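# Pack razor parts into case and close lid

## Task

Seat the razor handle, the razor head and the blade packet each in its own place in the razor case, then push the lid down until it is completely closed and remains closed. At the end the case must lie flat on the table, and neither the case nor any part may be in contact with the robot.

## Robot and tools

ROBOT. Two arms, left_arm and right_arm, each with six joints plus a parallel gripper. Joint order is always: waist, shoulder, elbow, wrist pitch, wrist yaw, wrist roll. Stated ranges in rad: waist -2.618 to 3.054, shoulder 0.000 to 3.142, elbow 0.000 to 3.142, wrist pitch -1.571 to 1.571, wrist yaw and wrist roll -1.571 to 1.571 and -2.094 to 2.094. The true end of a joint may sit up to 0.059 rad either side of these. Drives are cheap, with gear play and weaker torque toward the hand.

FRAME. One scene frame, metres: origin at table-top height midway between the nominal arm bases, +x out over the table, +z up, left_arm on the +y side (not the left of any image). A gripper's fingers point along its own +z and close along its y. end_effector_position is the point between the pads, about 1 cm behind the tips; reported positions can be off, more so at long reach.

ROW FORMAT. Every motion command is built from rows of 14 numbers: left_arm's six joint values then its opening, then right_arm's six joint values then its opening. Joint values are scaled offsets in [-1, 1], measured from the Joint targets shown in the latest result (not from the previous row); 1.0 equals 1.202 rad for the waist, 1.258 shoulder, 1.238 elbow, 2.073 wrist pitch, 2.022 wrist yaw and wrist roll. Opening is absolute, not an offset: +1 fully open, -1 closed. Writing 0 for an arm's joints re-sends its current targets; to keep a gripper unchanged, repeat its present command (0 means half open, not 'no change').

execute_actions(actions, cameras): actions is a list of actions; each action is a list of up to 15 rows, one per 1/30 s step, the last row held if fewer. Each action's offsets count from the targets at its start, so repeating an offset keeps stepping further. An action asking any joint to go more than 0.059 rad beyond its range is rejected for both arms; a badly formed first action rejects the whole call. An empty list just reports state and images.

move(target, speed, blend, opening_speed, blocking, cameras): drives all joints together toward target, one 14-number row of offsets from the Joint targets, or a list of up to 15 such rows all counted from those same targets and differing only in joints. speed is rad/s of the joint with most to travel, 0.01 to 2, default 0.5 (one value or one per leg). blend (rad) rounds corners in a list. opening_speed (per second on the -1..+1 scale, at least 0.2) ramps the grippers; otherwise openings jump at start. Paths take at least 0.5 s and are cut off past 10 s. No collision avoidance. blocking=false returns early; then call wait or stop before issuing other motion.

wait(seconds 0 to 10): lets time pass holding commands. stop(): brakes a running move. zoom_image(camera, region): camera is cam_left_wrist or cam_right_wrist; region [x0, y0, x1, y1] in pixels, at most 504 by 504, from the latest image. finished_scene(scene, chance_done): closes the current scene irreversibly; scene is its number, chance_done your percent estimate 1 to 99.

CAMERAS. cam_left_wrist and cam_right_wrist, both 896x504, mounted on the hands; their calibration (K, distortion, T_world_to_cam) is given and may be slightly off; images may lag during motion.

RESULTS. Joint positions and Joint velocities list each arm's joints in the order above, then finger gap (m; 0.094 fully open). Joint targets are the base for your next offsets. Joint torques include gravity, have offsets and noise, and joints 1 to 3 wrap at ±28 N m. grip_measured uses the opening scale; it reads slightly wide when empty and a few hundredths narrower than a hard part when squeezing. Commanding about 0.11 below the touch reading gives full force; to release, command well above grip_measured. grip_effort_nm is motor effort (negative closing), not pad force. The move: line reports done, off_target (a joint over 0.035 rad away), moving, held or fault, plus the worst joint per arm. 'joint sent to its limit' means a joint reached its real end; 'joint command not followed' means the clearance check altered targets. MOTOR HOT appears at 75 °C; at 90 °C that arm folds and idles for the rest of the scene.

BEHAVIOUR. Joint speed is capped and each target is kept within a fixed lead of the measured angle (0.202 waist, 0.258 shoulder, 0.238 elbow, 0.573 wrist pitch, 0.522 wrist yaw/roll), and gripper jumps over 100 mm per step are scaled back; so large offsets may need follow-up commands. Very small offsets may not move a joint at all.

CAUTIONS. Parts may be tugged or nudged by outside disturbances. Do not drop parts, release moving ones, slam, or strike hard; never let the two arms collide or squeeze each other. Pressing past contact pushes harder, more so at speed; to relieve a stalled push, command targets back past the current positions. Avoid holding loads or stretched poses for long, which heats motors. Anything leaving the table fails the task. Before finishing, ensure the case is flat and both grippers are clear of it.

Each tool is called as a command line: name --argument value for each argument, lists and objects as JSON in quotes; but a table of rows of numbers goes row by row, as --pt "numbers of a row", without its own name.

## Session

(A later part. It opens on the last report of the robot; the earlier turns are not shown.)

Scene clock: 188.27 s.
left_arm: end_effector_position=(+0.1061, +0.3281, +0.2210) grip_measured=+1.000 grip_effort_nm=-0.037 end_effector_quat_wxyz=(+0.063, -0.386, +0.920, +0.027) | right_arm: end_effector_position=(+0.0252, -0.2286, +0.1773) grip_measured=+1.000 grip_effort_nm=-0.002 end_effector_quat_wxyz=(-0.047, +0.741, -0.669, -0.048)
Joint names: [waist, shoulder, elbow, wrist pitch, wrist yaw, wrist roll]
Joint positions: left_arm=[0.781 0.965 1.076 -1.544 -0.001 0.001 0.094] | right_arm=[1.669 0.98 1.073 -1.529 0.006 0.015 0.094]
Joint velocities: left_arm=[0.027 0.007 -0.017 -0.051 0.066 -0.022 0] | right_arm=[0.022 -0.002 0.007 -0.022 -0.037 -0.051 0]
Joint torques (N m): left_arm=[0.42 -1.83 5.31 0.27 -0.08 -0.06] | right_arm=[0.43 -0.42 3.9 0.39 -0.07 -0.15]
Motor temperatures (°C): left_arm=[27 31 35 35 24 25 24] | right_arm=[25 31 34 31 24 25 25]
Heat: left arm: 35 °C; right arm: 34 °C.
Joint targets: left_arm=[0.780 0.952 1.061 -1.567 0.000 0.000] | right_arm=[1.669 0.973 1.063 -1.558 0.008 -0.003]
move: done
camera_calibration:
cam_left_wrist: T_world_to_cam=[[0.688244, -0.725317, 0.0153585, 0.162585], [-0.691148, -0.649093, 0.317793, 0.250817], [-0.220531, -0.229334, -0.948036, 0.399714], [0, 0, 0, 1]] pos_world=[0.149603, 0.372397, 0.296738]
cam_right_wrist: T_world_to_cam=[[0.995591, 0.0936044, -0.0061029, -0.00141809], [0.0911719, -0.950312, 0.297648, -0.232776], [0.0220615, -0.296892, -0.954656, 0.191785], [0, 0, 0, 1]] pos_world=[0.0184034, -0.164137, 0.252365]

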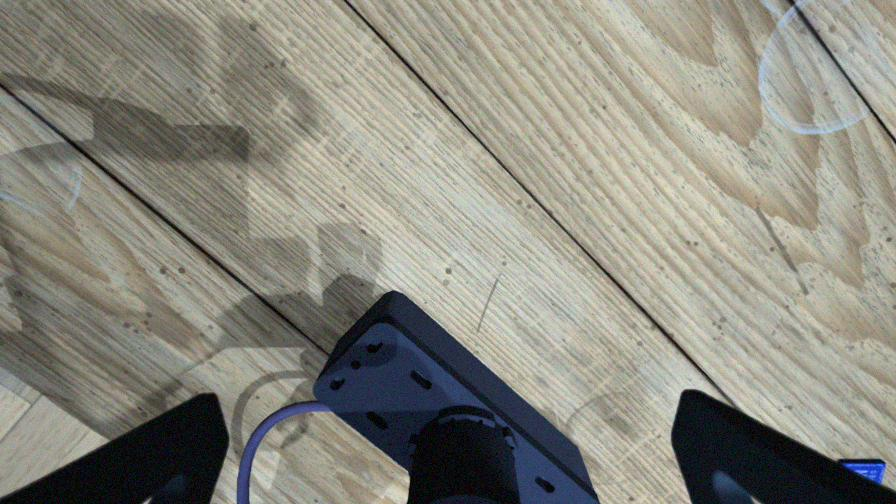

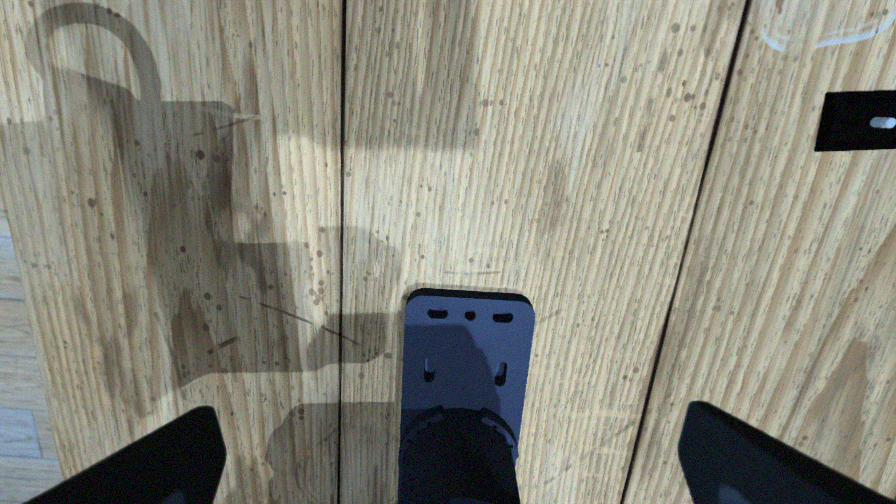

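move --target '[0.6,0,0,0,0,0,1,-1,0,0,0,0,0,1]' --speed 1

move --target '[0,0,0,0,0,0,1,-1,0,0,0,0,0,1]' --speed 1

move --target '[0,0,0,0,0,0,1,-0.7,0,0,0,0,0,1]' --cameras '["cam_right_wrist"]'

Scene clock: 197.47 s.
left_arm: end_effector_position=(+0.0152, +0.3672, +0.2210) grip_measured=+1.000 grip_effort_nm=-0.046 end_effector_quat_wxyz=(-0.050, +0.685, -0.725, -0.048) | right_arm: end_effector_position=(+0.1697, -0.3045, +0.1773) grip_measured=+1.000 grip_effort_nm=-0.017 end_effector_quat_wxyz=(+0.066, -0.233, +0.970, +0.014)
Joint names: [waist, shoulder, elbow, wrist pitch, wrist yaw, wrist roll]
Joint positions: left_arm=[1.501 0.965 1.076 -1.544 -0.001 0.001 0.094] | right_arm=[0.467 0.98 1.073 -1.529 0.005 0.013 0.094]
Joint velocities: left_arm=[0.012 -0.007 0.017 -0.037 0.007 -0.037 0] | right_arm=[0.002 -0.017 0.002 0.037 -0.007 0.007 0]
Joint torques (N m): left_arm=[0.5 -1.72 5.35 0.32 -0.06 -0.04] | right_arm=[-0.35 -0.39 3.95 0.4 0.01 -0.13]
Motor temperatures (°C): left_arm=[27 30 35 34 24 25 24] | right_arm=[25 31 33 31 24 25 25]
Heat: left arm: 35 °C; right arm: 33 °C.
Joint targets: left_arm=[1.501 0.952 1.061 -1.567 0.000 0.000] | right_arm=[0.467 0.973 1.063 -1.558 0.008 -0.003]
move: done
camera_calibration:
cam_left_wrist: T_world_to_cam=[[0.995637, -0.0920402, 0.0153585, 0.016242], [-0.0921387, -0.943673, 0.317793, 0.31248], [-0.0147563, -0.317821, -0.948036, 0.418013], [0, 0, 0, 1]] pos_world=[0.0187887, 0.429227, 0.296738]
cam_right_wrist: T_world_to_cam=[[0.44718, -0.894413, -0.007417, -0.345802], [-0.852899, -0.428893, 0.297682, 0.000880367], [-0.269432, -0.126792, -0.954636, 0.267315], [0, 0, 0, 1]] pos_world=[0.22741, -0.275019, 0.252362]

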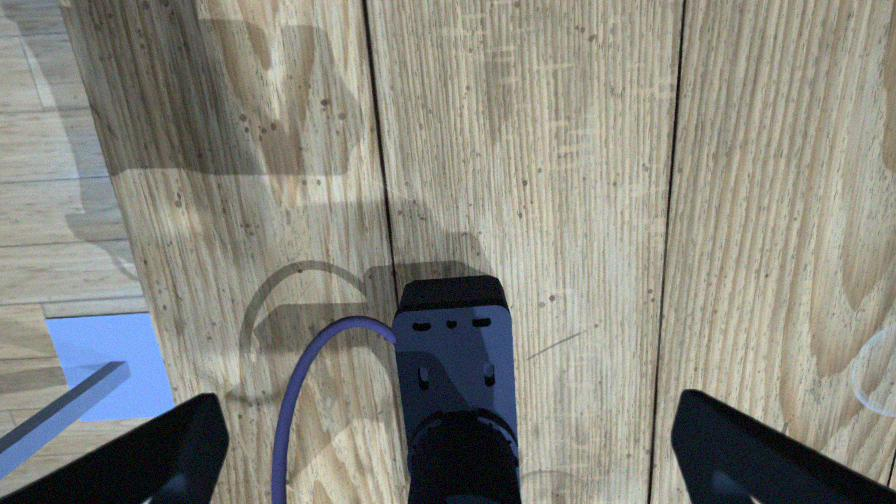

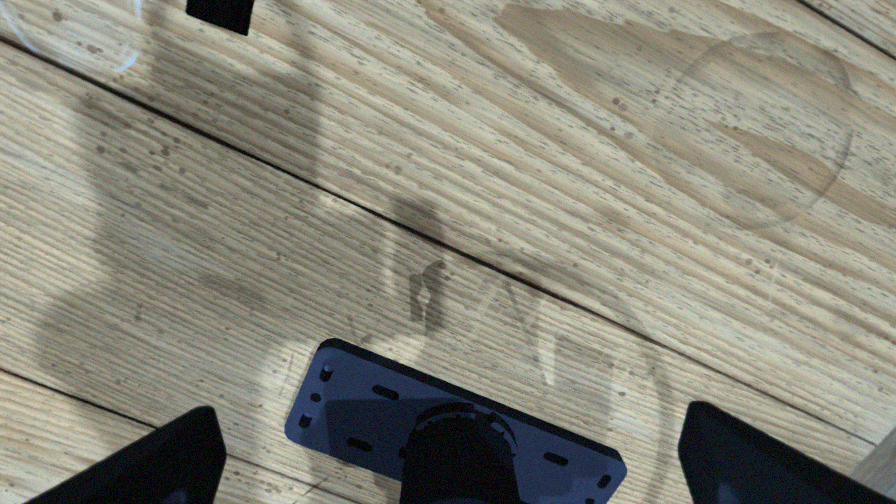

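Scene clock: 199.20 s.
left_arm: end_effector_position=(+0.0152, +0.3672, +0.2210) grip_measured=+1.000 grip_effort_nm=-0.046 end_effector_quat_wxyz=(-0.050, +0.685, -0.725, -0.048) | right_arm: end_effector_position=(+0.1512, -0.4668, +0.1773) grip_measured=+1.000 grip_effort_nm=-0.032 end_effector_quat_wxyz=(+0.062, +0.357, +0.932, -0.025)
Joint names: [waist, shoulder, elbow, wrist pitch, wrist yaw, wrist roll]
Joint positions: left_arm=[1.501 0.965 1.076 -1.544 -0.001 0.001 0.094] | right_arm=[-0.734 0.98 1.073 -1.529 0.005 0.015 0.094]
Joint velocities: left_arm=[-0.007 0.007 -0.007 0.007 -0.007 -0.037 0] | right_arm=[0.007 0.002 0.007 -0.022 0.007 0.051 0]
Joint torques (N m): left_arm=[0.4 -1.74 5.27 0.3 -0.06 -0.04] | right_arm=[-0.42 -0.4 3.93 0.4 -0.02 -0.13]
Motor temperatures (°C): left_arm=[27 30 35 34 24 25 24] | right_arm=[25 31 33 31 24 25 25]
Heat: left arm: 35 °C; right arm: 33 °C.
Joint targets: left_arm=[1.501 0.952 1.061 -1.567 0.000 0.000] | right_arm=[-0.735 0.973 1.063 -1.558 0.008 -0.003]
move: done
camera_calibration:
cam_left_wrist: T_world_to_cam=[[0.995637, -0.0920402, 0.0153585, 0.016242], [-0.0921387, -0.943673, 0.317793, 0.31248], [-0.0147563, -0.317821, -0.948036, 0.418013], [0, 0, 0, 1]] pos_world=[0.0187887, 0.429227, 0.296738]
cam_right_wrist: T_world_to_cam=[[-0.673532, -0.739119, -0.00762259, -0.240712], [-0.707159, 0.641338, 0.297679, 0.393015], [-0.215131, 0.205887, -0.954636, 0.388828], [0, 0, 0, 1]] pos_world=[0.199446, -0.510025, 0.252362]

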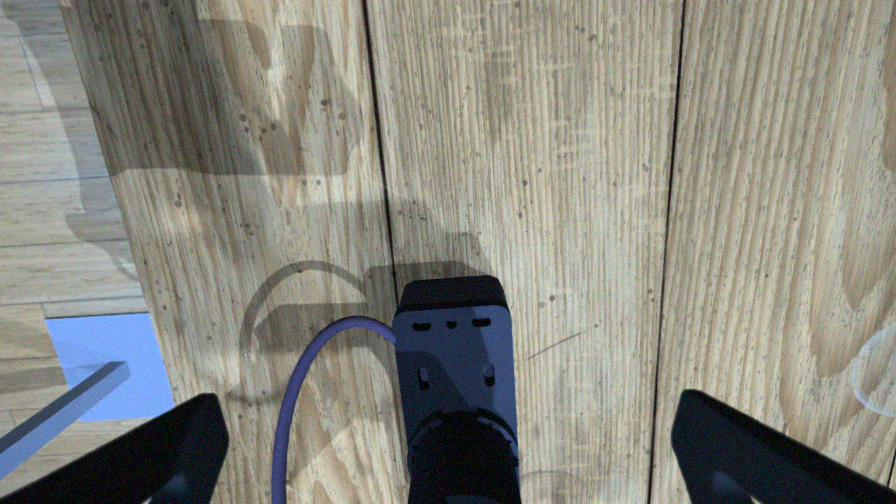

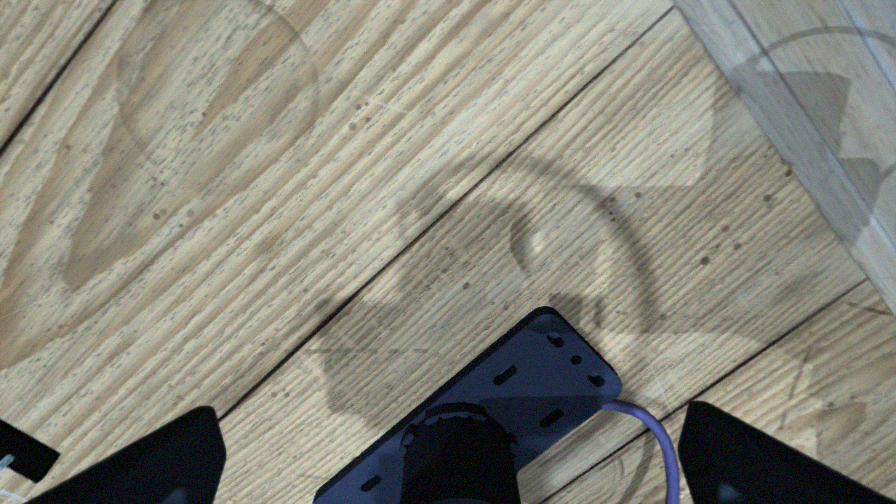

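Scene clock: 201.30 s.
left_arm: end_effector_position=(+0.0152, +0.3672, +0.2210) grip_measured=+1.000 grip_effort_nm=-0.046 end_effector_quat_wxyz=(-0.050, +0.685, -0.725, -0.048) | right_arm: end_effector_position=(+0.0441, -0.5166, +0.1773) grip_measured=+1.000 grip_effort_nm=-0.037 end_effector_quat_wxyz=(+0.047, +0.706, +0.705, -0.048)
Joint names: [waist, shoulder, elbow, wrist pitch, wrist yaw, wrist roll]
Joint positions: left_arm=[1.501 0.965 1.076 -1.544 -0.001 0.001 0.094] | right_arm=[-1.578 0.98 1.073 -1.529 0.003 0.013 0.094]
Joint velocities: left_arm=[-0.002 -0.007 -0.012 0.051 0.022 -0.081 0] | right_arm=[-0.007 -0.007 -0.002 0.022 -0.066 -0.022 0]
Joint torques (N m): left_arm=[0.34 -1.73 5.34 0.31 -0.08 -0.06] | right_arm=[-0.4 -0.43 3.96 0.4 -0.04 -0.14]
Motor temperatures (°C): left_arm=[27 30 35 34 24 25 24] | right_arm=[25 31 33 30 24 25 25]
Heat: left arm: 35 °C; right arm: 33 °C.
Joint targets: left_arm=[1.501 0.952 1.061 -1.567 0.000 0.000] | right_arm=[-1.577 0.973 1.063 -1.558 0.008 -0.003]
move: done
camera_calibration:
cam_right_wrist: T_world_to_cam=[[-0.999908, 0.0101702, -0.00893674, 0.0520724], [0.00704884, 0.95463, 0.29771, 0.479611], [0.011559, 0.29762, -0.954615, 0.413443], [0, 0, 0, 1]] pos_world=[0.043908, -0.58143, 0.252359]
Images, in order (width x height): cam_right_wrist 896x504.

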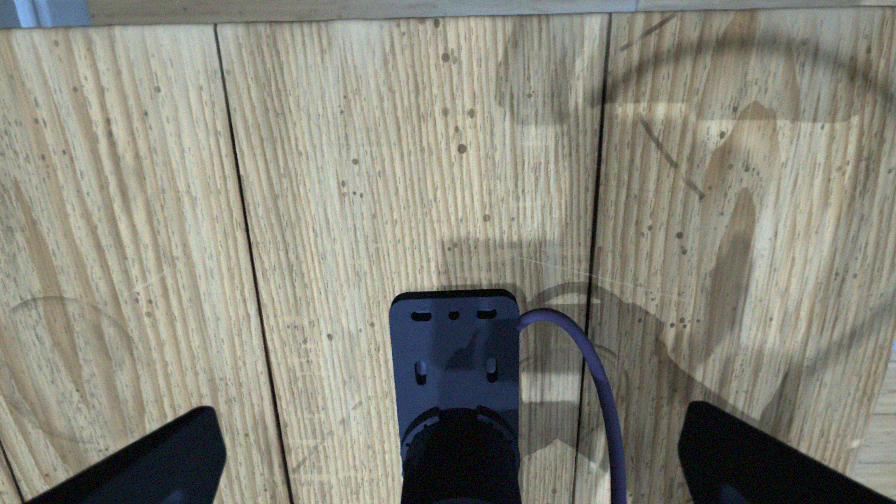

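move --target '[-1,0,0,0,0,0,1,1,0,0,0,0,0,1]' --speed 1 --cameras '[]'

move --target '[-0.858,0.394,0.109,0.343,0,0,1,0,0,0,0,0,0,1]' --speed 0.8 --cameras '["cam_left_wrist"]'

zoom_image --camera "cam_left_wrist" --region '[296, 80, 640, 350]'

Scene clock: 212.17 s.
left_arm: end_effector_position=(+0.1420, +0.2712, +0.2210) grip_measured=+1.000 grip_effort_nm=-0.051 end_effector_quat_wxyz=(+0.068, -0.151, +0.986, +0.011) | right_arm: end_effector_position=(+0.1777, -0.4219, +0.1773) grip_measured=+1.000 grip_effort_nm=-0.042 end_effector_quat_wxyz=(+0.066, +0.178, +0.982, -0.013)
Joint names: [waist, shoulder, elbow, wrist pitch, wrist yaw, wrist roll]
Joint positions: left_arm=[0.299 0.965 1.076 -1.544 0.001 0.012 0.094] | right_arm=[-0.375 0.98 1.073 -1.529 0.002 0.001 0.094]
Joint velocities: left_arm=[0.007 0.007 0.002 -0.037 0.037 0.037 0] | right_arm=[0.002 0.007 -0.007 -0.022 0.007 0.051 0]
Joint torques (N m): left_arm=[-0.5 -1.78 5.26 0.28 -0.05 -0.04] | right_arm=[0.5 -0.4 3.97 0.4 -0.02 -0.14]
Motor temperatures (°C): left_arm=[27 30 35 33 24 25 24] | right_arm=[25 30 33 30 24 25 25]
Heat: left arm: 35 °C; right arm: 33 °C.
Joint targets: left_arm=[0.299 0.952 1.061 -1.567 0.000 0.000] | right_arm=[-0.375 0.973 1.063 -1.558 0.008 -0.003]
move: done
No camera images: "cameras" was empty.

Scene clock: 214.17 s.
left_arm: end_effector_position=(+0.2563, +0.0090, +0.1791) grip_measured=+1.000 grip_effort_nm=-0.056 end_effector_quat_wxyz=(+0.173, +0.354, +0.917, -0.063) | right_arm: end_effector_position=(+0.1777, -0.4219, +0.1773) grip_measured=+1.000 grip_effort_nm=-0.037 end_effector_quat_wxyz=(+0.066, +0.178, +0.982, -0.013)
Joint names: [waist, shoulder, elbow, wrist pitch, wrist yaw, wrist roll]
Joint positions: left_arm=[-0.742 1.45 1.151 -0.901 -0.004 0.012 0.094] | right_arm=[-0.375 0.98 1.073 -1.529 0.002 0.001 0.094]
Joint velocities: left_arm=[0.012 -0.027 -0.007 0.11 -0.022 -0.007 0] | right_arm=[-0.007 -0.002 0.017 -0.037 0.007 -0.022 0]
Joint torques (N m): left_arm=[0.17 -6.49 11 1.59 -0.07 -0.04] | right_arm=[0.5 -0.42 3.92 0.4 -0.01 -0.12]
Motor temperatures (°C): left_arm=[27 30 35 33 24 25 24] | right_arm=[25 30 33 30 24 25 25]
Heat: left arm: 35 °C; right arm: 33 °C.
Joint targets: left_arm=[-0.732 1.447 1.196 -0.856 0.000 0.000] | right_arm=[-0.375 0.973 1.063 -1.558 0.008 -0.003]
move: off_target (left_arm); left_arm: the elbow is farthest, 0.045 rad from its target
camera_calibration:
cam_left_wrist: T_world_to_cam=[[-0.700071, -0.714073, -0.00042517, 0.186884], [-0.711161, 0.697163, 0.0906332, 0.194524], [-0.0644223, 0.0637521, -0.995884, 0.285804], [0, 0, 0, 1]] pos_world=[0.287583, -0.0203867, 0.267076]
Images, in order (width x height): cam_left_wrist 896x504.

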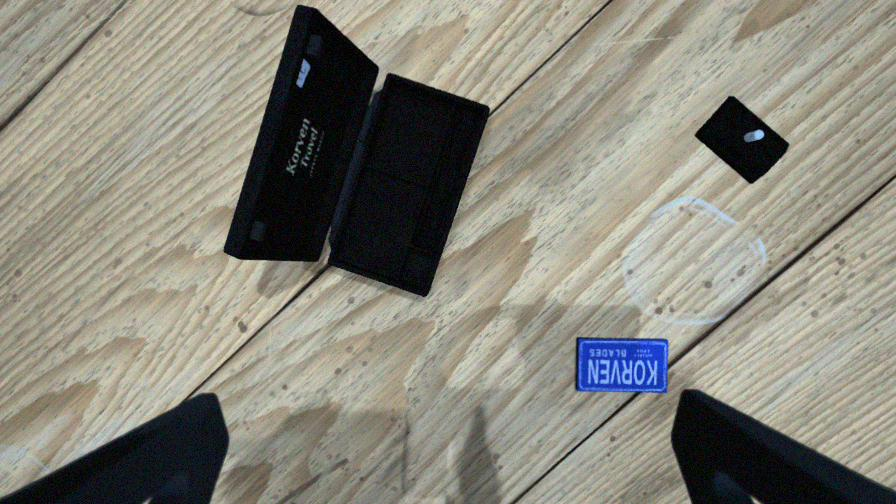

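Scaled by 1.465 from the camera's 896x504 image, which has a finer 1280x720 frame.

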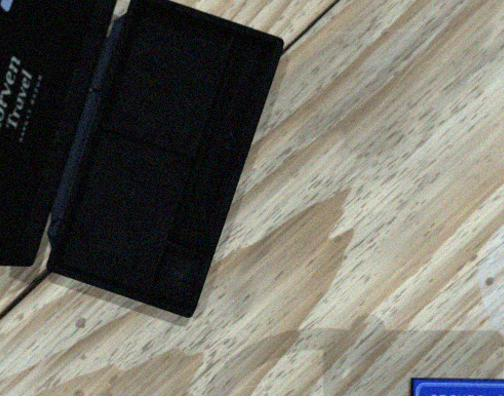

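zoom_image --camera "cam_left_wrist" --region '[325, 70, 500, 300]'

Scaled by 2.191 from the camera's 896x504 image, which has a finer 1280x720 frame.

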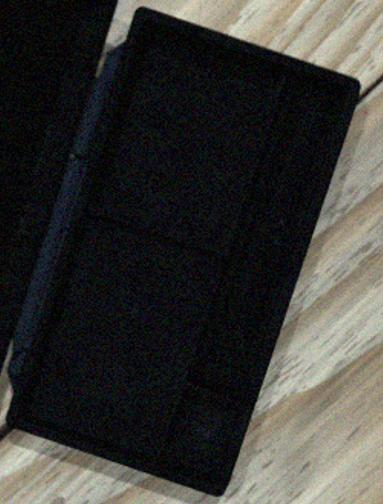

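move --target '[-0.4,-0.394,-0.109,-0.343,0,0,1,0,0,0,0,0,0,1]' --speed 0.8 --cameras '["cam_left_wrist"]'

move --target '[-1,0,0,0,0,0,1,0,0,0,0,0,0,1]' --speed 0.8 --cameras '["cam_left_wrist"]'

Scene clock: 231.00 s.
left_arm: end_effector_position=(+0.0608, +0.0961, +0.2220) grip_measured=+1.000 grip_effort_nm=-0.061 end_effector_quat_wxyz=(+0.060, +0.568, +0.820, -0.040) | right_arm: end_effector_position=(+0.1777, -0.4219, +0.1773) grip_measured=+1.000 grip_effort_nm=-0.032 end_effector_quat_wxyz=(+0.066, +0.178, +0.982, -0.013)
Joint names: [waist, shoulder, elbow, wrist pitch, wrist yaw, wrist roll]
Joint positions: left_arm=[-1.215 0.96 1.077 -1.542 -0.001 0.012 0.094] | right_arm=[-0.375 0.98 1.073 -1.529 0.002 0.001 0.094]
Joint velocities: left_arm=[-0.002 -0.002 0.012 -0.022 -0.022 -0.037 0] | right_arm=[-0.007 -0.032 -0.002 -0.066 0.037 -0.022 0]
Joint torques (N m): left_arm=[-0.53 -1.33 5.16 0.35 -0.06 -0.06] | right_arm=[0.49 -0.44 3.89 0.41 -0.01 -0.12]
Motor temperatures (°C): left_arm=[27 30 36 34 24 24 24] | right_arm=[25 30 33 29 24 25 25]
Heat: left arm: 36 °C; right arm: 33 °C.
Joint targets: left_arm=[-1.213 0.952 1.061 -1.567 0.000 0.000] | right_arm=[-0.375 0.973 1.063 -1.558 0.008 -0.003]
move: done
camera_calibration:
cam_left_wrist: T_world_to_cam=[[-0.948034, -0.317881, 0.0135186, 0.0861958], [-0.298203, 0.902555, 0.310594, -0.10277], [-0.110933, 0.290422, -0.950447, 0.281427], [0, 0, 0, 1]] pos_world=[0.0822898, 0.038423, 0.298236]
Images, in order (width x height): cam_left_wrist 896x504.

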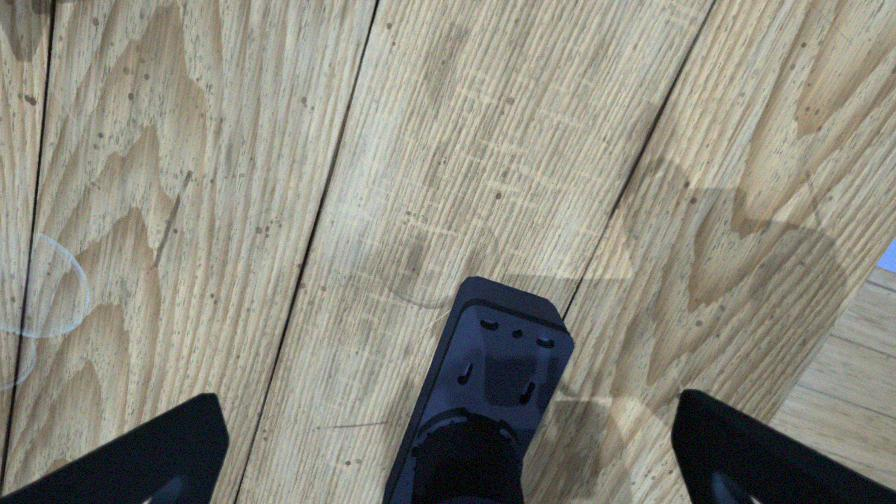

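Scene clock: 232.93 s.
left_arm: end_effector_position=(-0.0947, +0.1312, +0.2220) grip_measured=+1.000 grip_effort_nm=-0.061 end_effector_quat_wxyz=(+0.026, +0.932, +0.356, -0.068) | right_arm: end_effector_position=(+0.1777, -0.4219, +0.1773) grip_measured=+1.000 grip_effort_nm=-0.042 end_effector_quat_wxyz=(+0.066, +0.178, +0.982, -0.013)
Joint names: [waist, shoulder, elbow, wrist pitch, wrist yaw, wrist roll]
Joint positions: left_arm=[-2.416 0.96 1.077 -1.542 0.001 0.012 0.094] | right_arm=[-0.375 0.98 1.073 -1.529 0.002 0.001 0.094]
Joint velocities: left_arm=[-0.032 0.002 -0.002 0.022 -0.051 0.081 0] | right_arm=[-0.027 0.027 -0.012 0.095 -0.022 0.022 0]
Joint torques (N m): left_arm=[-0.55 -1.35 5.05 0.3 -0.01 -0.05] | right_arm=[0.5 -0.46 3.93 0.41 -0.02 -0.12]
Motor temperatures (°C): left_arm=[27 30 36 34 24 24 24] | right_arm=[25 30 33 29 24 25 25]
Heat: left arm: 36 °C; right arm: 33 °C.
Joint targets: left_arm=[-2.415 0.952 1.061 -1.567 0.000 0.000] | right_arm=[-0.375 0.973 1.063 -1.558 0.008 -0.003]
move: done
camera_calibration:
cam_left_wrist: T_world_to_cam=[[-0.638769, 0.769252, 0.0150345, -0.16372], [0.734282, 0.603662, 0.310518, -0.0438459], [0.22979, 0.209389, -0.950449, 0.296872], [0, 0, 0, 1]] pos_world=[-0.140602, 0.0902485, 0.298238]
Images, in order (width x height): cam_left_wrist 896x504.

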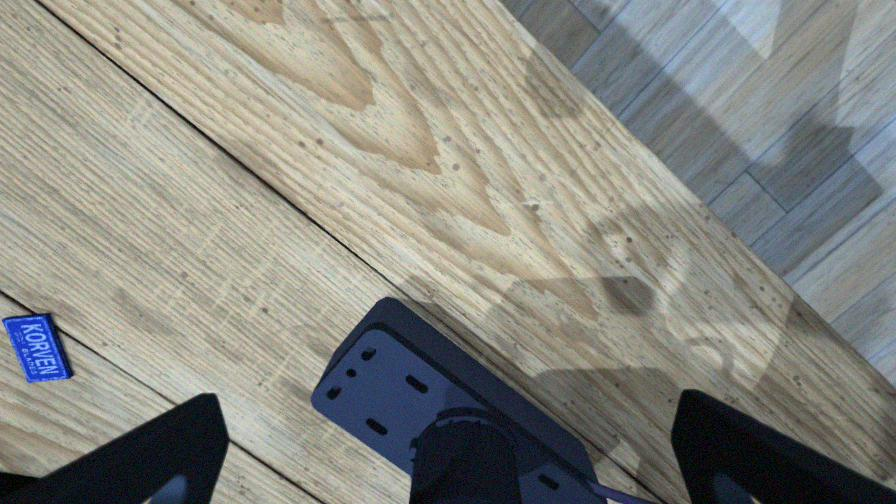

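move --target '[1,0,0,0,0,0,1,-1,0,0,0,0,0,1]' --speed 2 --cameras '[]'

move --target '[1,0,0,0,0,0,1,-0.6,0,0,0,0,0,1]' --speed 2 --cameras '["cam_right_wrist"]'

move --target '[1,0,0,0,0,0,1,0,0,0,0,0,0,1]' --speed 2 --cameras '[]'

move --target '[1,0,0,0,0,0,1,0,0,0,0,0,0,1]' --speed 2 --cameras '["cam_left_wrist"]'

Scene clock: 244.73 s.
left_arm: end_effector_position=(+0.0613, +0.0963, +0.2220) grip_measured=+1.000 grip_effort_nm=-0.071 end_effector_quat_wxyz=(+0.061, +0.561, +0.824, -0.040) | right_arm: end_effector_position=(+0.0446, -0.5166, +0.1773) grip_measured=+1.000 grip_effort_nm=-0.056 end_effector_quat_wxyz=(+0.047, +0.706, +0.705, -0.047)
Joint names: [waist, shoulder, elbow, wrist pitch, wrist yaw, wrist roll]
Joint positions: left_arm=[-1.213 0.96 1.077 -1.542 -0.002 -0.002 0.094] | right_arm=[-1.576 0.98 1.073 -1.529 0.002 0.013 0.094]
Joint velocities: left_arm=[0.017 -0.022 -0.002 -0.007 0.037 -0.022 0] | right_arm=[0.022 0.017 0.002 -0.007 -0.095 -0.022 0]
Joint torques (N m): left_arm=[0.28 -1.32 5.08 0.32 -0.02 -0.05] | right_arm=[-0.46 -0.39 3.93 0.41 0.02 -0.12]
Motor temperatures (°C): left_arm=[27 30 35 33 24 24 24] | right_arm=[25 30 33 29 24 25 25]
Heat: left arm: 35 °C; right arm: 33 °C.
Joint targets: left_arm=[-1.213 0.952 1.061 -1.567 0.000 0.000] | right_arm=[-1.577 0.973 1.063 -1.558 0.008 -0.003]
move: done
No camera images: "cameras" was empty.

Scene clock: 246.07 s.
left_arm: end_effector_position=(+0.1495, +0.2288, +0.2220) grip_measured=+1.000 grip_effort_nm=-0.071 end_effector_quat_wxyz=(+0.073, -0.003, +0.997, +0.001) | right_arm: end_effector_position=(-0.0517, -0.4822, +0.1773) grip_measured=+1.000 grip_effort_nm=-0.056 end_effector_quat_wxyz=(+0.027, +0.909, +0.411, -0.061)
Joint names: [waist, shoulder, elbow, wrist pitch, wrist yaw, wrist roll]
Joint positions: left_arm=[-0.012 0.96 1.077 -1.542 -0.002 -0.002 0.094] | right_arm=[-2.297 0.98 1.073 -1.529 0.003 0.013 0.094]
Joint velocities: left_arm=[-0.007 -0.017 0.007 -0.095 0.037 -0.037 0] | right_arm=[-0.017 -0.007 0.002 -0.022 -0.007 0.007 0]
Joint torques (N m): left_arm=[0.4 -1.32 5.15 0.31 -0.08 -0.02] | right_arm=[-0.42 -0.39 3.97 0.4 -0.04 -0.13]
Motor temperatures (°C): left_arm=[27 30 35 33 24 24 24] | right_arm=[25 30 33 28 24 25 25]
Heat: left arm: 35 °C; right arm: 33 °C.
Joint targets: left_arm=[-0.011 0.952 1.061 -1.567 0.000 0.000] | right_arm=[-2.298 0.973 1.063 -1.558 0.008 -0.003]
move: done
camera_calibration:
cam_right_wrist: T_world_to_cam=[[-0.745406, 0.666551, -0.00893674, 0.285642], [0.634366, 0.713406, 0.29771, 0.363512], [0.204814, 0.216246, -0.954615, 0.37505], [0, 0, 0, 1]] pos_world=[-0.0944962, -0.53083, 0.252359]
Images, in order (width x height): cam_right_wrist 896x504.

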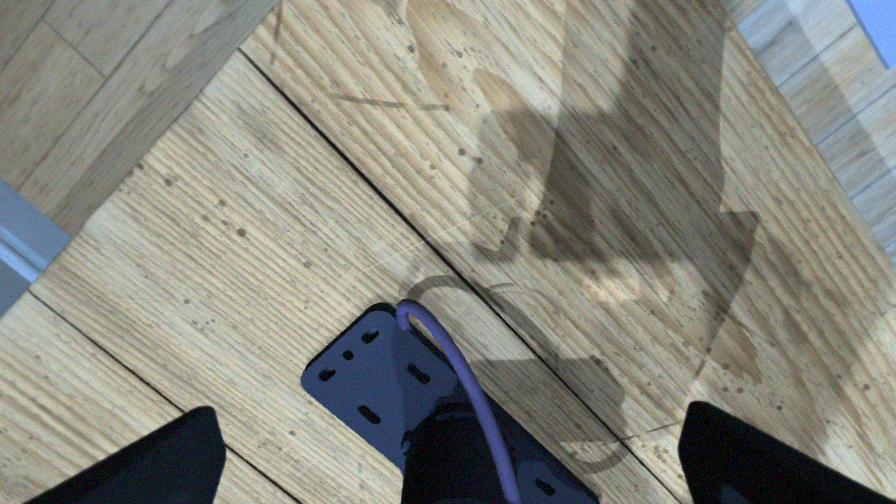

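Scene clock: 247.40 s.
left_arm: end_effector_position=(+0.0576, +0.3590, +0.2220) grip_measured=+1.000 grip_effort_nm=-0.081 end_effector_quat_wxyz=(+0.059, -0.567, +0.821, +0.042) | right_arm: end_effector_position=(-0.0517, -0.4822, +0.1773) grip_measured=+1.000 grip_effort_nm=-0.061 end_effector_quat_wxyz=(+0.027, +0.909, +0.411, -0.061)
Joint names: [waist, shoulder, elbow, wrist pitch, wrist yaw, wrist roll]
Joint positions: left_arm=[1.191 0.96 1.077 -1.542 -0.002 -0.002 0.094] | right_arm=[-2.297 0.98 1.073 -1.529 0.003 0.013 0.094]
Joint velocities: left_arm=[0.017 0.027 0.007 0.051 0.051 -0.022 0] | right_arm=[0.022 -0.022 0.012 0.007 0.037 -0.051 0]
Joint torques (N m): left_arm=[0.5 -1.43 5.05 0.3 -0.06 -0.02] | right_arm=[-0.4 -0.38 3.95 0.4 -0.01 -0.12]
Motor temperatures (°C): left_arm=[27 30 35 33 24 24 24] | right_arm=[25 30 33 28 24 25 25]
Heat: left arm: 35 °C; right arm: 33 °C.
Joint targets: left_arm=[1.191 0.952 1.061 -1.567 0.000 0.000] | right_arm=[-2.298 0.973 1.063 -1.558 0.008 -0.003]
move: done
No camera images: "cameras" was empty.

Scene clock: 248.73 s.
left_arm: end_effector_position=(-0.0968, +0.3203, +0.2220) grip_measured=+1.000 grip_effort_nm=-0.081 end_effector_quat_wxyz=(-0.026, +0.932, -0.356, -0.068) | right_arm: end_effector_position=(-0.0517, -0.4822, +0.1773) grip_measured=+1.000 grip_effort_nm=-0.061 end_effector_quat_wxyz=(+0.027, +0.909, +0.411, -0.061)
Joint names: [waist, shoulder, elbow, wrist pitch, wrist yaw, wrist roll]
Joint positions: left_arm=[2.393 0.96 1.077 -1.542 -0.001 -0.002 0.094] | right_arm=[-2.297 0.98 1.073 -1.529 0.003 0.013 0.094]
Joint velocities: left_arm=[0.002 -0.017 0.002 -0.037 0.022 -0.007 0] | right_arm=[-0.027 0.002 0.007 0.007 -0.007 -0.007 0]
Joint torques (N m): left_arm=[0.43 -1.31 5.11 0.31 0 -0.01] | right_arm=[-0.42 -0.36 3.97 0.4 -0.02 -0.13]
Motor temperatures (°C): left_arm=[27 30 35 33 24 24 24] | right_arm=[25 29 33 28 24 25 25]
Heat: left arm: 35 °C; right arm: 33 °C.
Joint targets: left_arm=[2.393 0.952 1.061 -1.567 0.000 0.000] | right_arm=[-2.298 0.973 1.063 -1.558 0.008 -0.003]
move: done
camera_calibration:
cam_left_wrist: T_world_to_cam=[[0.694098, 0.719713, 0.0155156, -0.165783], [0.680869, -0.663331, 0.310499, 0.244181], [0.233762, -0.204952, -0.950447, 0.390851], [0, 0, 0, 1]] pos_world=[-0.142551, 0.361395, 0.298238]
Images, in order (width x height): cam_left_wrist 896x504.

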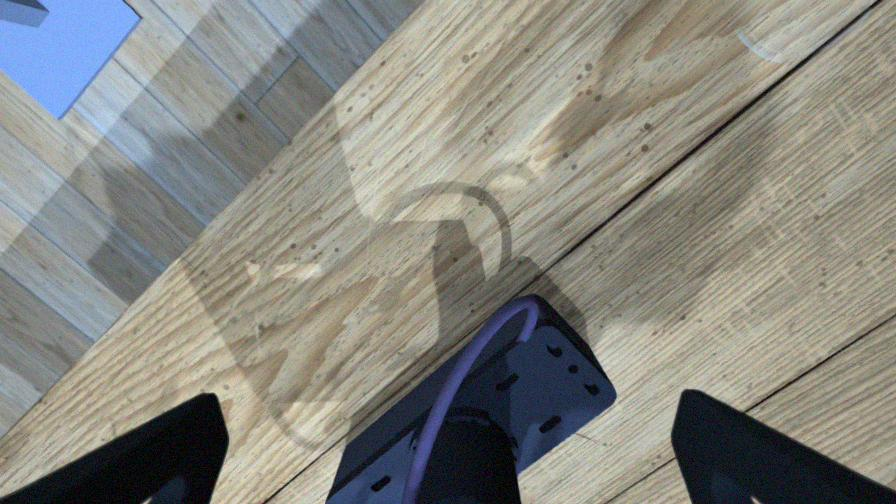

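move --target '[-1,0,0,0,0,0,1,0.9,0,0,0,0,0,1]' --speed 2 --cameras '[]'

move --target '[-1,0,0,0,0,0,1,0.9,0,0,0,0,0,1]' --speed 2 --cameras '[]'

move --target '[-0.64,0.453,-0.094,0.5,0,0,1,0.2,0,0,0,0,0,1]' --cameras '["cam_left_wrist"]'

zoom_image --camera "cam_left_wrist" --region '[250, 30, 650, 430]'

Scene clock: 264.73 s.
left_arm: end_effector_position=(+0.0584, +0.3587, +0.2220) grip_measured=+1.000 grip_effort_nm=-0.081 end_effector_quat_wxyz=(+0.060, -0.561, +0.824, +0.040) | right_arm: end_effector_position=(+0.0954, -0.5064, +0.1773) grip_measured=+1.000 grip_effort_nm=-0.066 end_effector_quat_wxyz=(+0.055, +0.563, +0.824, -0.039)
Joint names: [waist, shoulder, elbow, wrist pitch, wrist yaw, wrist roll]
Joint positions: left_arm=[1.191 0.96 1.077 -1.542 0.002 0.01 0.094] | right_arm=[-1.216 0.98 1.073 -1.529 0.002 0.001 0.094]
Joint velocities: left_arm=[0.007 0.012 -0.012 -0.081 -0.066 0.007 0] | right_arm=[-0.017 -0.002 0.007 -0.095 -0.037 -0.037 0]
Joint torques (N m): left_arm=[-0.5 -1.39 4.98 0.3 -0.03 -0.02] | right_arm=[0.47 -0.42 3.92 0.4 -0.02 -0.11]
Motor temperatures (°C): left_arm=[27 29 34 32 24 24 24] | right_arm=[25 29 33 28 24 25 25]
Heat: left arm: 34 °C; right arm: 33 °C.
Joint targets: left_arm=[1.191 0.952 1.061 -1.567 0.000 0.000] | right_arm=[-1.216 0.973 1.063 -1.558 0.008 -0.003]
move: done
No camera images: "cameras" was empty.

Scene clock: 266.07 s.
left_arm: end_effector_position=(+0.1495, +0.2282, +0.2220) grip_measured=+1.000 grip_effort_nm=-0.076 end_effector_quat_wxyz=(+0.073, +0.002, +0.997, -0.001) | right_arm: end_effector_position=(+0.1856, -0.3884, +0.1773) grip_measured=+1.000 grip_effort_nm=-0.090 end_effector_quat_wxyz=(+0.067, +0.058, +0.996, -0.005)
Joint names: [waist, shoulder, elbow, wrist pitch, wrist yaw, wrist roll]
Joint positions: left_arm=[-0.01 0.96 1.077 -1.542 0.002 0.009 0.094] | right_arm=[-0.135 0.98 1.073 -1.529 0.003 0.001 0.094]
Joint velocities: left_arm=[0.022 0.007 -0.002 0.007 -0.022 -0.051 0] | right_arm=[-0.022 -0.007 -0.022 -0.037 -0.022 0.022 0]
Joint torques (N m): left_arm=[-0.47 -1.28 5.12 0.32 -0.03 0.01] | right_arm=[0.5 -0.42 3.95 0.4 -0.02 -0.11]
Motor temperatures (°C): left_arm=[27 29 34 32 24 24 24] | right_arm=[25 29 33 28 24 25 25]
Heat: left arm: 34 °C; right arm: 33 °C.
Joint targets: left_arm=[-0.011 0.952 1.061 -1.567 0.000 0.000] | right_arm=[-0.134 0.973 1.063 -1.558 0.008 -0.003]
move: done
No camera images: "cameras" was empty.

Scene clock: 268.87 s.
left_arm: end_effector_position=(+0.2614, -0.0165, +0.1224) grip_measured=+1.000 grip_effort_nm=-0.076 end_effector_quat_wxyz=(+0.200, +0.371, +0.903, -0.078) | right_arm: end_effector_position=(+0.1856, -0.3556, +0.1773) grip_measured=+1.000 grip_effort_nm=-0.085 end_effector_quat_wxyz=(+0.067, -0.055, +0.996, +0.002)
Joint names: [waist, shoulder, elbow, wrist pitch, wrist yaw, wrist roll]
Joint positions: left_arm=[-0.787 1.522 0.962 -0.577 -0.004 0.009 0.094] | right_arm=[0.092 0.98 1.073 -1.529 0.003 0.001 0.094]
Joint velocities: left_arm=[0.007 0.017 0.002 0.037 -0.022 0.007 0] | right_arm=[0.002 -0.002 -0.017 -0.095 -0.007 0.037 0]
Joint torques (N m): left_arm=[-0.1 -6.86 5.7 1.7 -0.04 -0.02] | right_arm=[0.59 -0.42 3.96 0.4 -0.02 -0.11]
Motor temperatures (°C): left_arm=[27 29 34 32 24 24 24] | right_arm=[25 29 33 28 24 25 25]
Heat: left arm: 34 °C; right arm: 33 °C.
Joint targets: left_arm=[-0.781 1.522 0.945 -0.530 0.000 0.000] | right_arm=[0.106 0.973 1.063 -1.558 0.008 -0.003]
move: off_target (left_arm); left_arm: the wrist pitch is farthest, 0.047 rad from its target
camera_calibration:
cam_left_wrist: T_world_to_cam=[[-0.729146, -0.684355, -0.00220138, 0.180592], [-0.684135, 0.728823, 0.0278633, 0.222194], [-0.017464, 0.0218225, -0.999609, 0.218782], [0, 0, 0, 1]] pos_world=[0.287509, -0.0431252, 0.212903]
Images, in order (width x height): cam_left_wrist 896x504.

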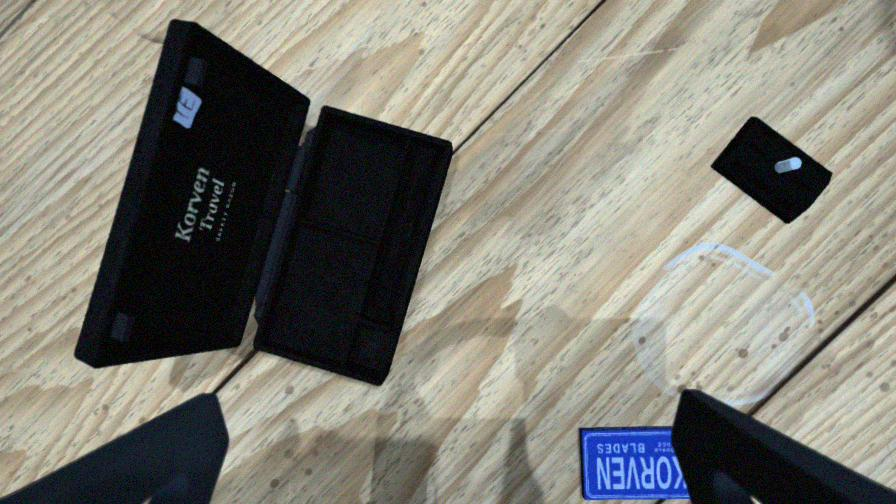

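Scaled by 1.260 from the camera's 896x504 image, which has a finer 1280x720 frame.

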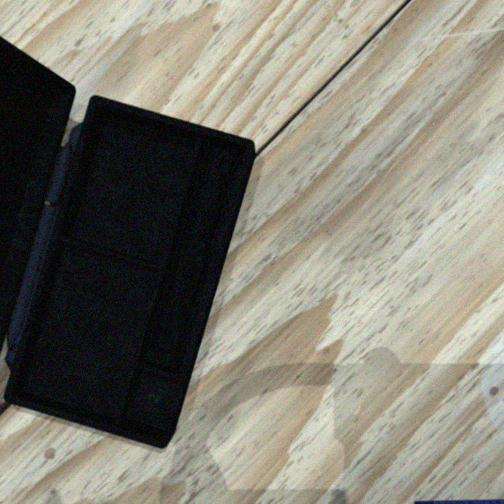

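zoom_image --camera "cam_left_wrist" --region '[300, 270, 430, 400]'

zoom_image --camera "cam_left_wrist" --region '[70, 20, 230, 180]'

zoom_image --camera "cam_left_wrist" --region '[330, 100, 460, 270]'

Scaled by 3.877 from the camera's 896x504 image, which has a finer 1280x720 frame.

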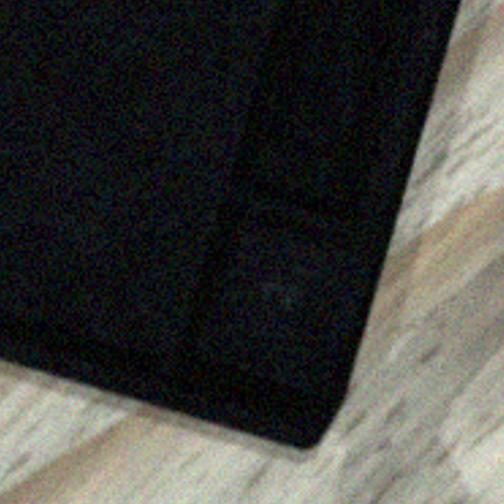

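Scaled by 3.150 from the camera's 896x504 image, which has a finer 1280x720 frame.

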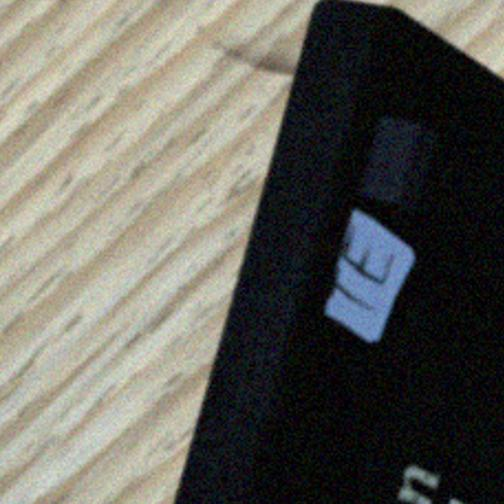

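Scaled by 2.965 from the camera's 896x504 image, which has a finer 1280x720 frame.

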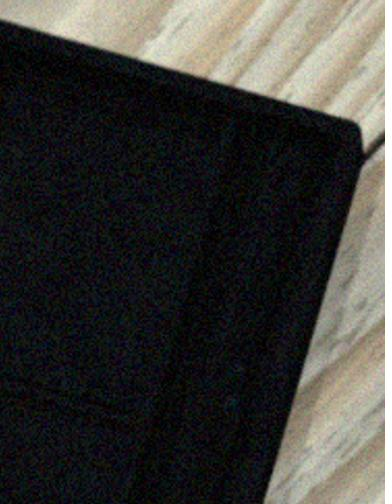

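move --target '[0.5,-0.453,0.094,-0.43,0,0,1,0,0,0,0,0,0,1]' --speed 0.8 --cameras '["cam_left_wrist"]'

zoom_image --camera "cam_left_wrist" --region '[360, 10, 660, 210]'

Scene clock: 315.50 s.
left_arm: end_effector_position=(+0.1751, +0.2002, +0.2131) grip_measured=+1.000 grip_effort_nm=-0.081 end_effector_quat_wxyz=(+0.119, +0.080, +0.990, -0.010) | right_arm: end_effector_position=(+0.1856, -0.3556, +0.1773) grip_measured=+1.000 grip_effort_nm=-0.081 end_effector_quat_wxyz=(+0.067, -0.055, +0.996, +0.002)
Joint names: [waist, shoulder, elbow, wrist pitch, wrist yaw, wrist roll]
Joint positions: left_arm=[-0.179 0.962 1.022 -1.392 0.001 -0.002 0.094] | right_arm=[0.092 0.98 1.073 -1.529 0.003 0.001 0.094]
Joint velocities: left_arm=[0.002 -0.022 0.007 0.022 0.007 -0.051 0] | right_arm=[0.002 0.022 -0.007 0.037 -0.037 -0.066 0]
Joint torques (N m): left_arm=[0.43 -1.77 10.03 0.46 -0.02 0.02] | right_arm=[0.59 -0.42 3.95 0.4 -0.01 -0.11]
Motor temperatures (°C): left_arm=[27 29 34 34 24 24 24] | right_arm=[25 28 32 27 24 24 25]
Heat: left arm: 34 °C; right arm: 32 °C.
Joint targets: left_arm=[-0.180 0.952 1.061 -1.422 0.000 0.000] | right_arm=[0.106 0.973 1.063 -1.558 0.008 -0.003]
move: off_target (left_arm); left_arm: the elbow is farthest, 0.039 rad from its target
camera_calibration:
cam_left_wrist: T_world_to_cam=[[-0.198492, -0.980007, 0.0137217, 0.229071], [-0.955407, 0.196594, 0.220335, 0.115774], [-0.218627, 0.0306249, -0.975328, 0.331591], [0, 0, 0, 1]] pos_world=[0.228574, 0.191575, 0.294757]
Images, in order (width x height): cam_left_wrist 896x504.

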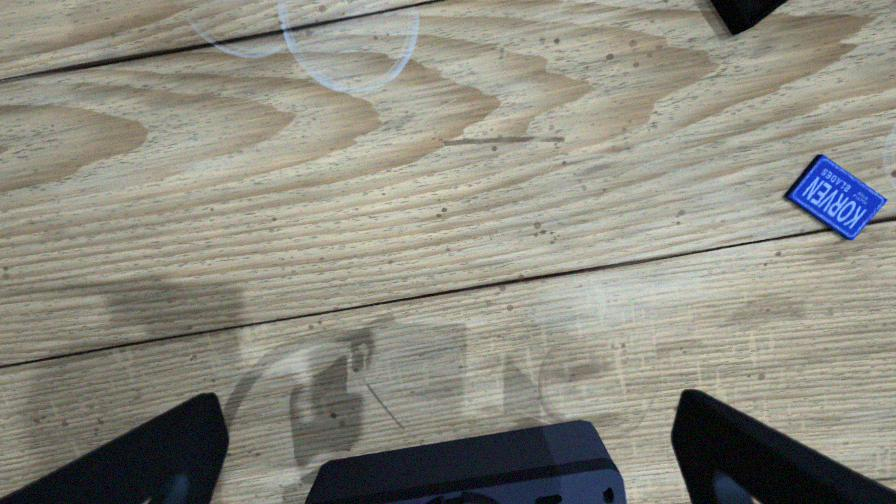

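Scaled by 1.680 from the camera's 896x504 image, which has a finer 1280x720 frame.

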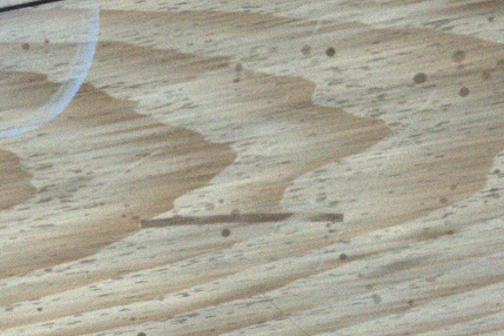

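move --target '[0,0,0,0,0,0,1,0.662,0.201,-0.659,0.934,0,0,1]' --cameras '["cam_right_wrist"]'

zoom_image --camera "cam_right_wrist" --region '[250, 50, 650, 400]'

Scene clock: 346.13 s.
left_arm: end_effector_position=(+0.1748, +0.2003, +0.2130) grip_measured=+1.000 grip_effort_nm=-0.076 end_effector_quat_wxyz=(+0.118, +0.080, +0.990, -0.010) | right_arm: end_effector_position=(+0.2328, -0.1249, +0.0456) grip_measured=+1.000 grip_effort_nm=-0.081 end_effector_quat_wxyz=(+0.387, -0.396, +0.811, +0.189)
Joint names: [waist, shoulder, elbow, wrist pitch, wrist yaw, wrist roll]
Joint positions: left_arm=[-0.179 0.962 1.022 -1.393 0.001 -0.002 0.094] | right_arm=[0.893 1.229 0.257 0.292 0.003 0.001 0.094]
Joint velocities: left_arm=[-0.022 0.017 0.012 0.022 -0.051 0.022 0] | right_arm=[0.012 0.017 0.007 -0.022 -0.066 -0.037 0]
Joint torques (N m): left_arm=[0.46 -1.7 9.96 0.45 -0.03 0.01] | right_arm=[0.49 -2.21 4.08 2.67 -0.01 -0.11]
Motor temperatures (°C): left_arm=[27 29 35 32 24 24 24] | right_arm=[25 28 32 28 24 24 25]
Heat: left arm: 35 °C; right arm: 32 °C.
Joint targets: left_arm=[-0.180 0.952 1.061 -1.422 0.000 0.000] | right_arm=[0.902 1.226 0.248 0.378 0.008 -0.003]
move: off_target (left_arm, right_arm); left_arm: the elbow is farthest, 0.039 rad from its target; right_arm: the wrist pitch is farthest, 0.086 rad from its target
camera_calibration:
cam_right_wrist: T_world_to_cam=[[0.789491, -0.613647, -0.0119218, -0.258743], [-0.555663, -0.706373, -0.438493, 0.100654], [0.260659, 0.352811, -0.898656, 0.11534], [0, 0, 0, 1]] pos_world=[0.230141, -0.128371, 0.144702]
Images, in order (width x height): cam_right_wrist 896x504.

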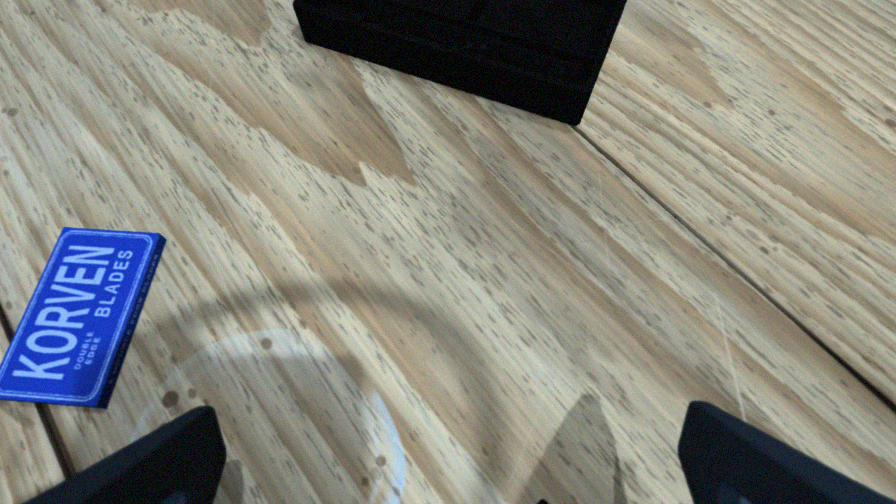

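Scaled by 1.260 from the camera's 896x504 image, which has a finer 1280x720 frame.

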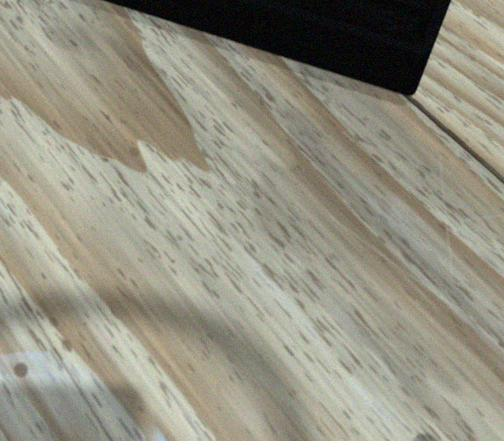

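move --target '[0,0,0,0,0,0,1,0,-0.03,0,0.18,0,0,1]' --cameras '["cam_right_wrist"]'

zoom_image --camera "cam_right_wrist" --region '[250, 50, 690, 380]'

Scene clock: 352.43 s.
left_arm: end_effector_position=(+0.1748, +0.2003, +0.2130) grip_measured=+1.000 grip_effort_nm=-0.076 end_effector_quat_wxyz=(+0.118, +0.080, +0.990, -0.010) | right_arm: end_effector_position=(+0.2592, -0.0908, +0.1301) grip_measured=+1.000 grip_effort_nm=-0.076 end_effector_quat_wxyz=(+0.533, -0.353, +0.723, +0.261)
Joint names: [waist, shoulder, elbow, wrist pitch, wrist yaw, wrist roll]
Joint positions: left_arm=[-0.179 0.962 1.022 -1.393 0.001 -0.002 0.094] | right_arm=[0.893 1.214 0.257 0.657 0.003 0.001 0.094]
Joint velocities: left_arm=[-0.007 -0.012 -0.002 -0.022 0.066 0.022 0] | right_arm=[-0.012 -0.017 0.007 -0.051 -0.007 -0.022 0]
Joint torques (N m): left_arm=[0.42 -1.72 9.98 0.45 -0.01 0] | right_arm=[0.47 -4.19 4.34 2.96 -0.02 -0.11]
Motor temperatures (°C): left_arm=[27 29 35 31 24 24 24] | right_arm=[25 28 32 30 24 24 25]
Heat: left arm: 35 °C; right arm: 32 °C.
Joint targets: left_arm=[-0.180 0.952 1.061 -1.422 0.000 0.000] | right_arm=[0.902 1.188 0.248 0.751 0.008 -0.003]
move: off_target (left_arm, right_arm); left_arm: the elbow is farthest, 0.039 rad from its target; right_arm: the wrist pitch is farthest, 0.094 rad from its target
camera_calibration:
cam_right_wrist: T_world_to_cam=[[0.792288, -0.610033, -0.011816, -0.258061], [-0.416672, -0.526809, -0.740849, 0.195995], [0.445717, 0.591889, -0.671568, 0.116543], [0, 0, 0, 1]] pos_world=[0.234179, -0.123154, 0.22042]
Images, in order (width x height): cam_right_wrist 896x504.

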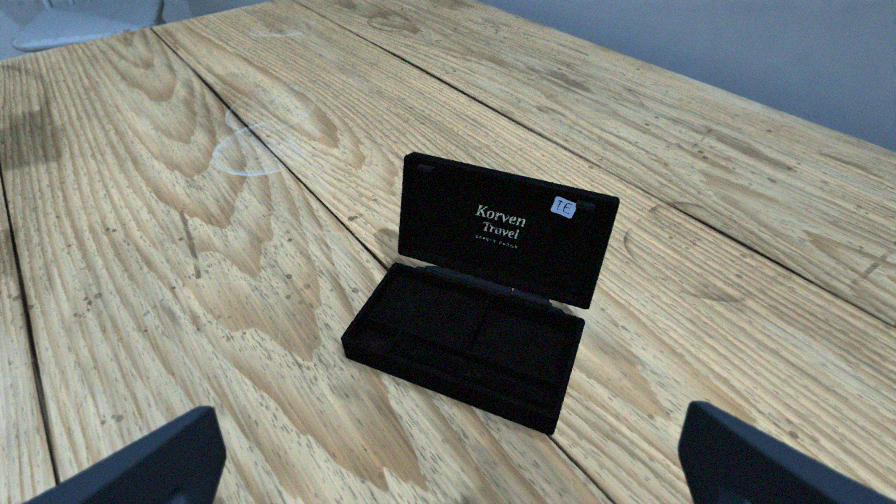

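Scaled by 1.145 from the camera's 896x504 image, which has a finer 1280x720 frame.

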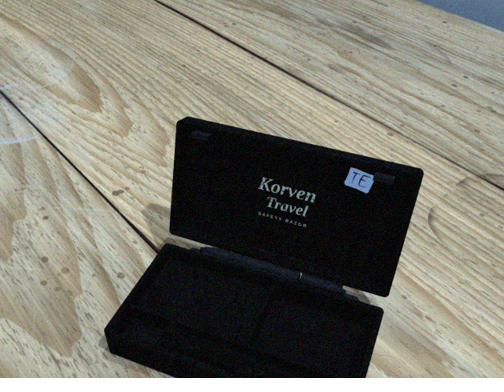

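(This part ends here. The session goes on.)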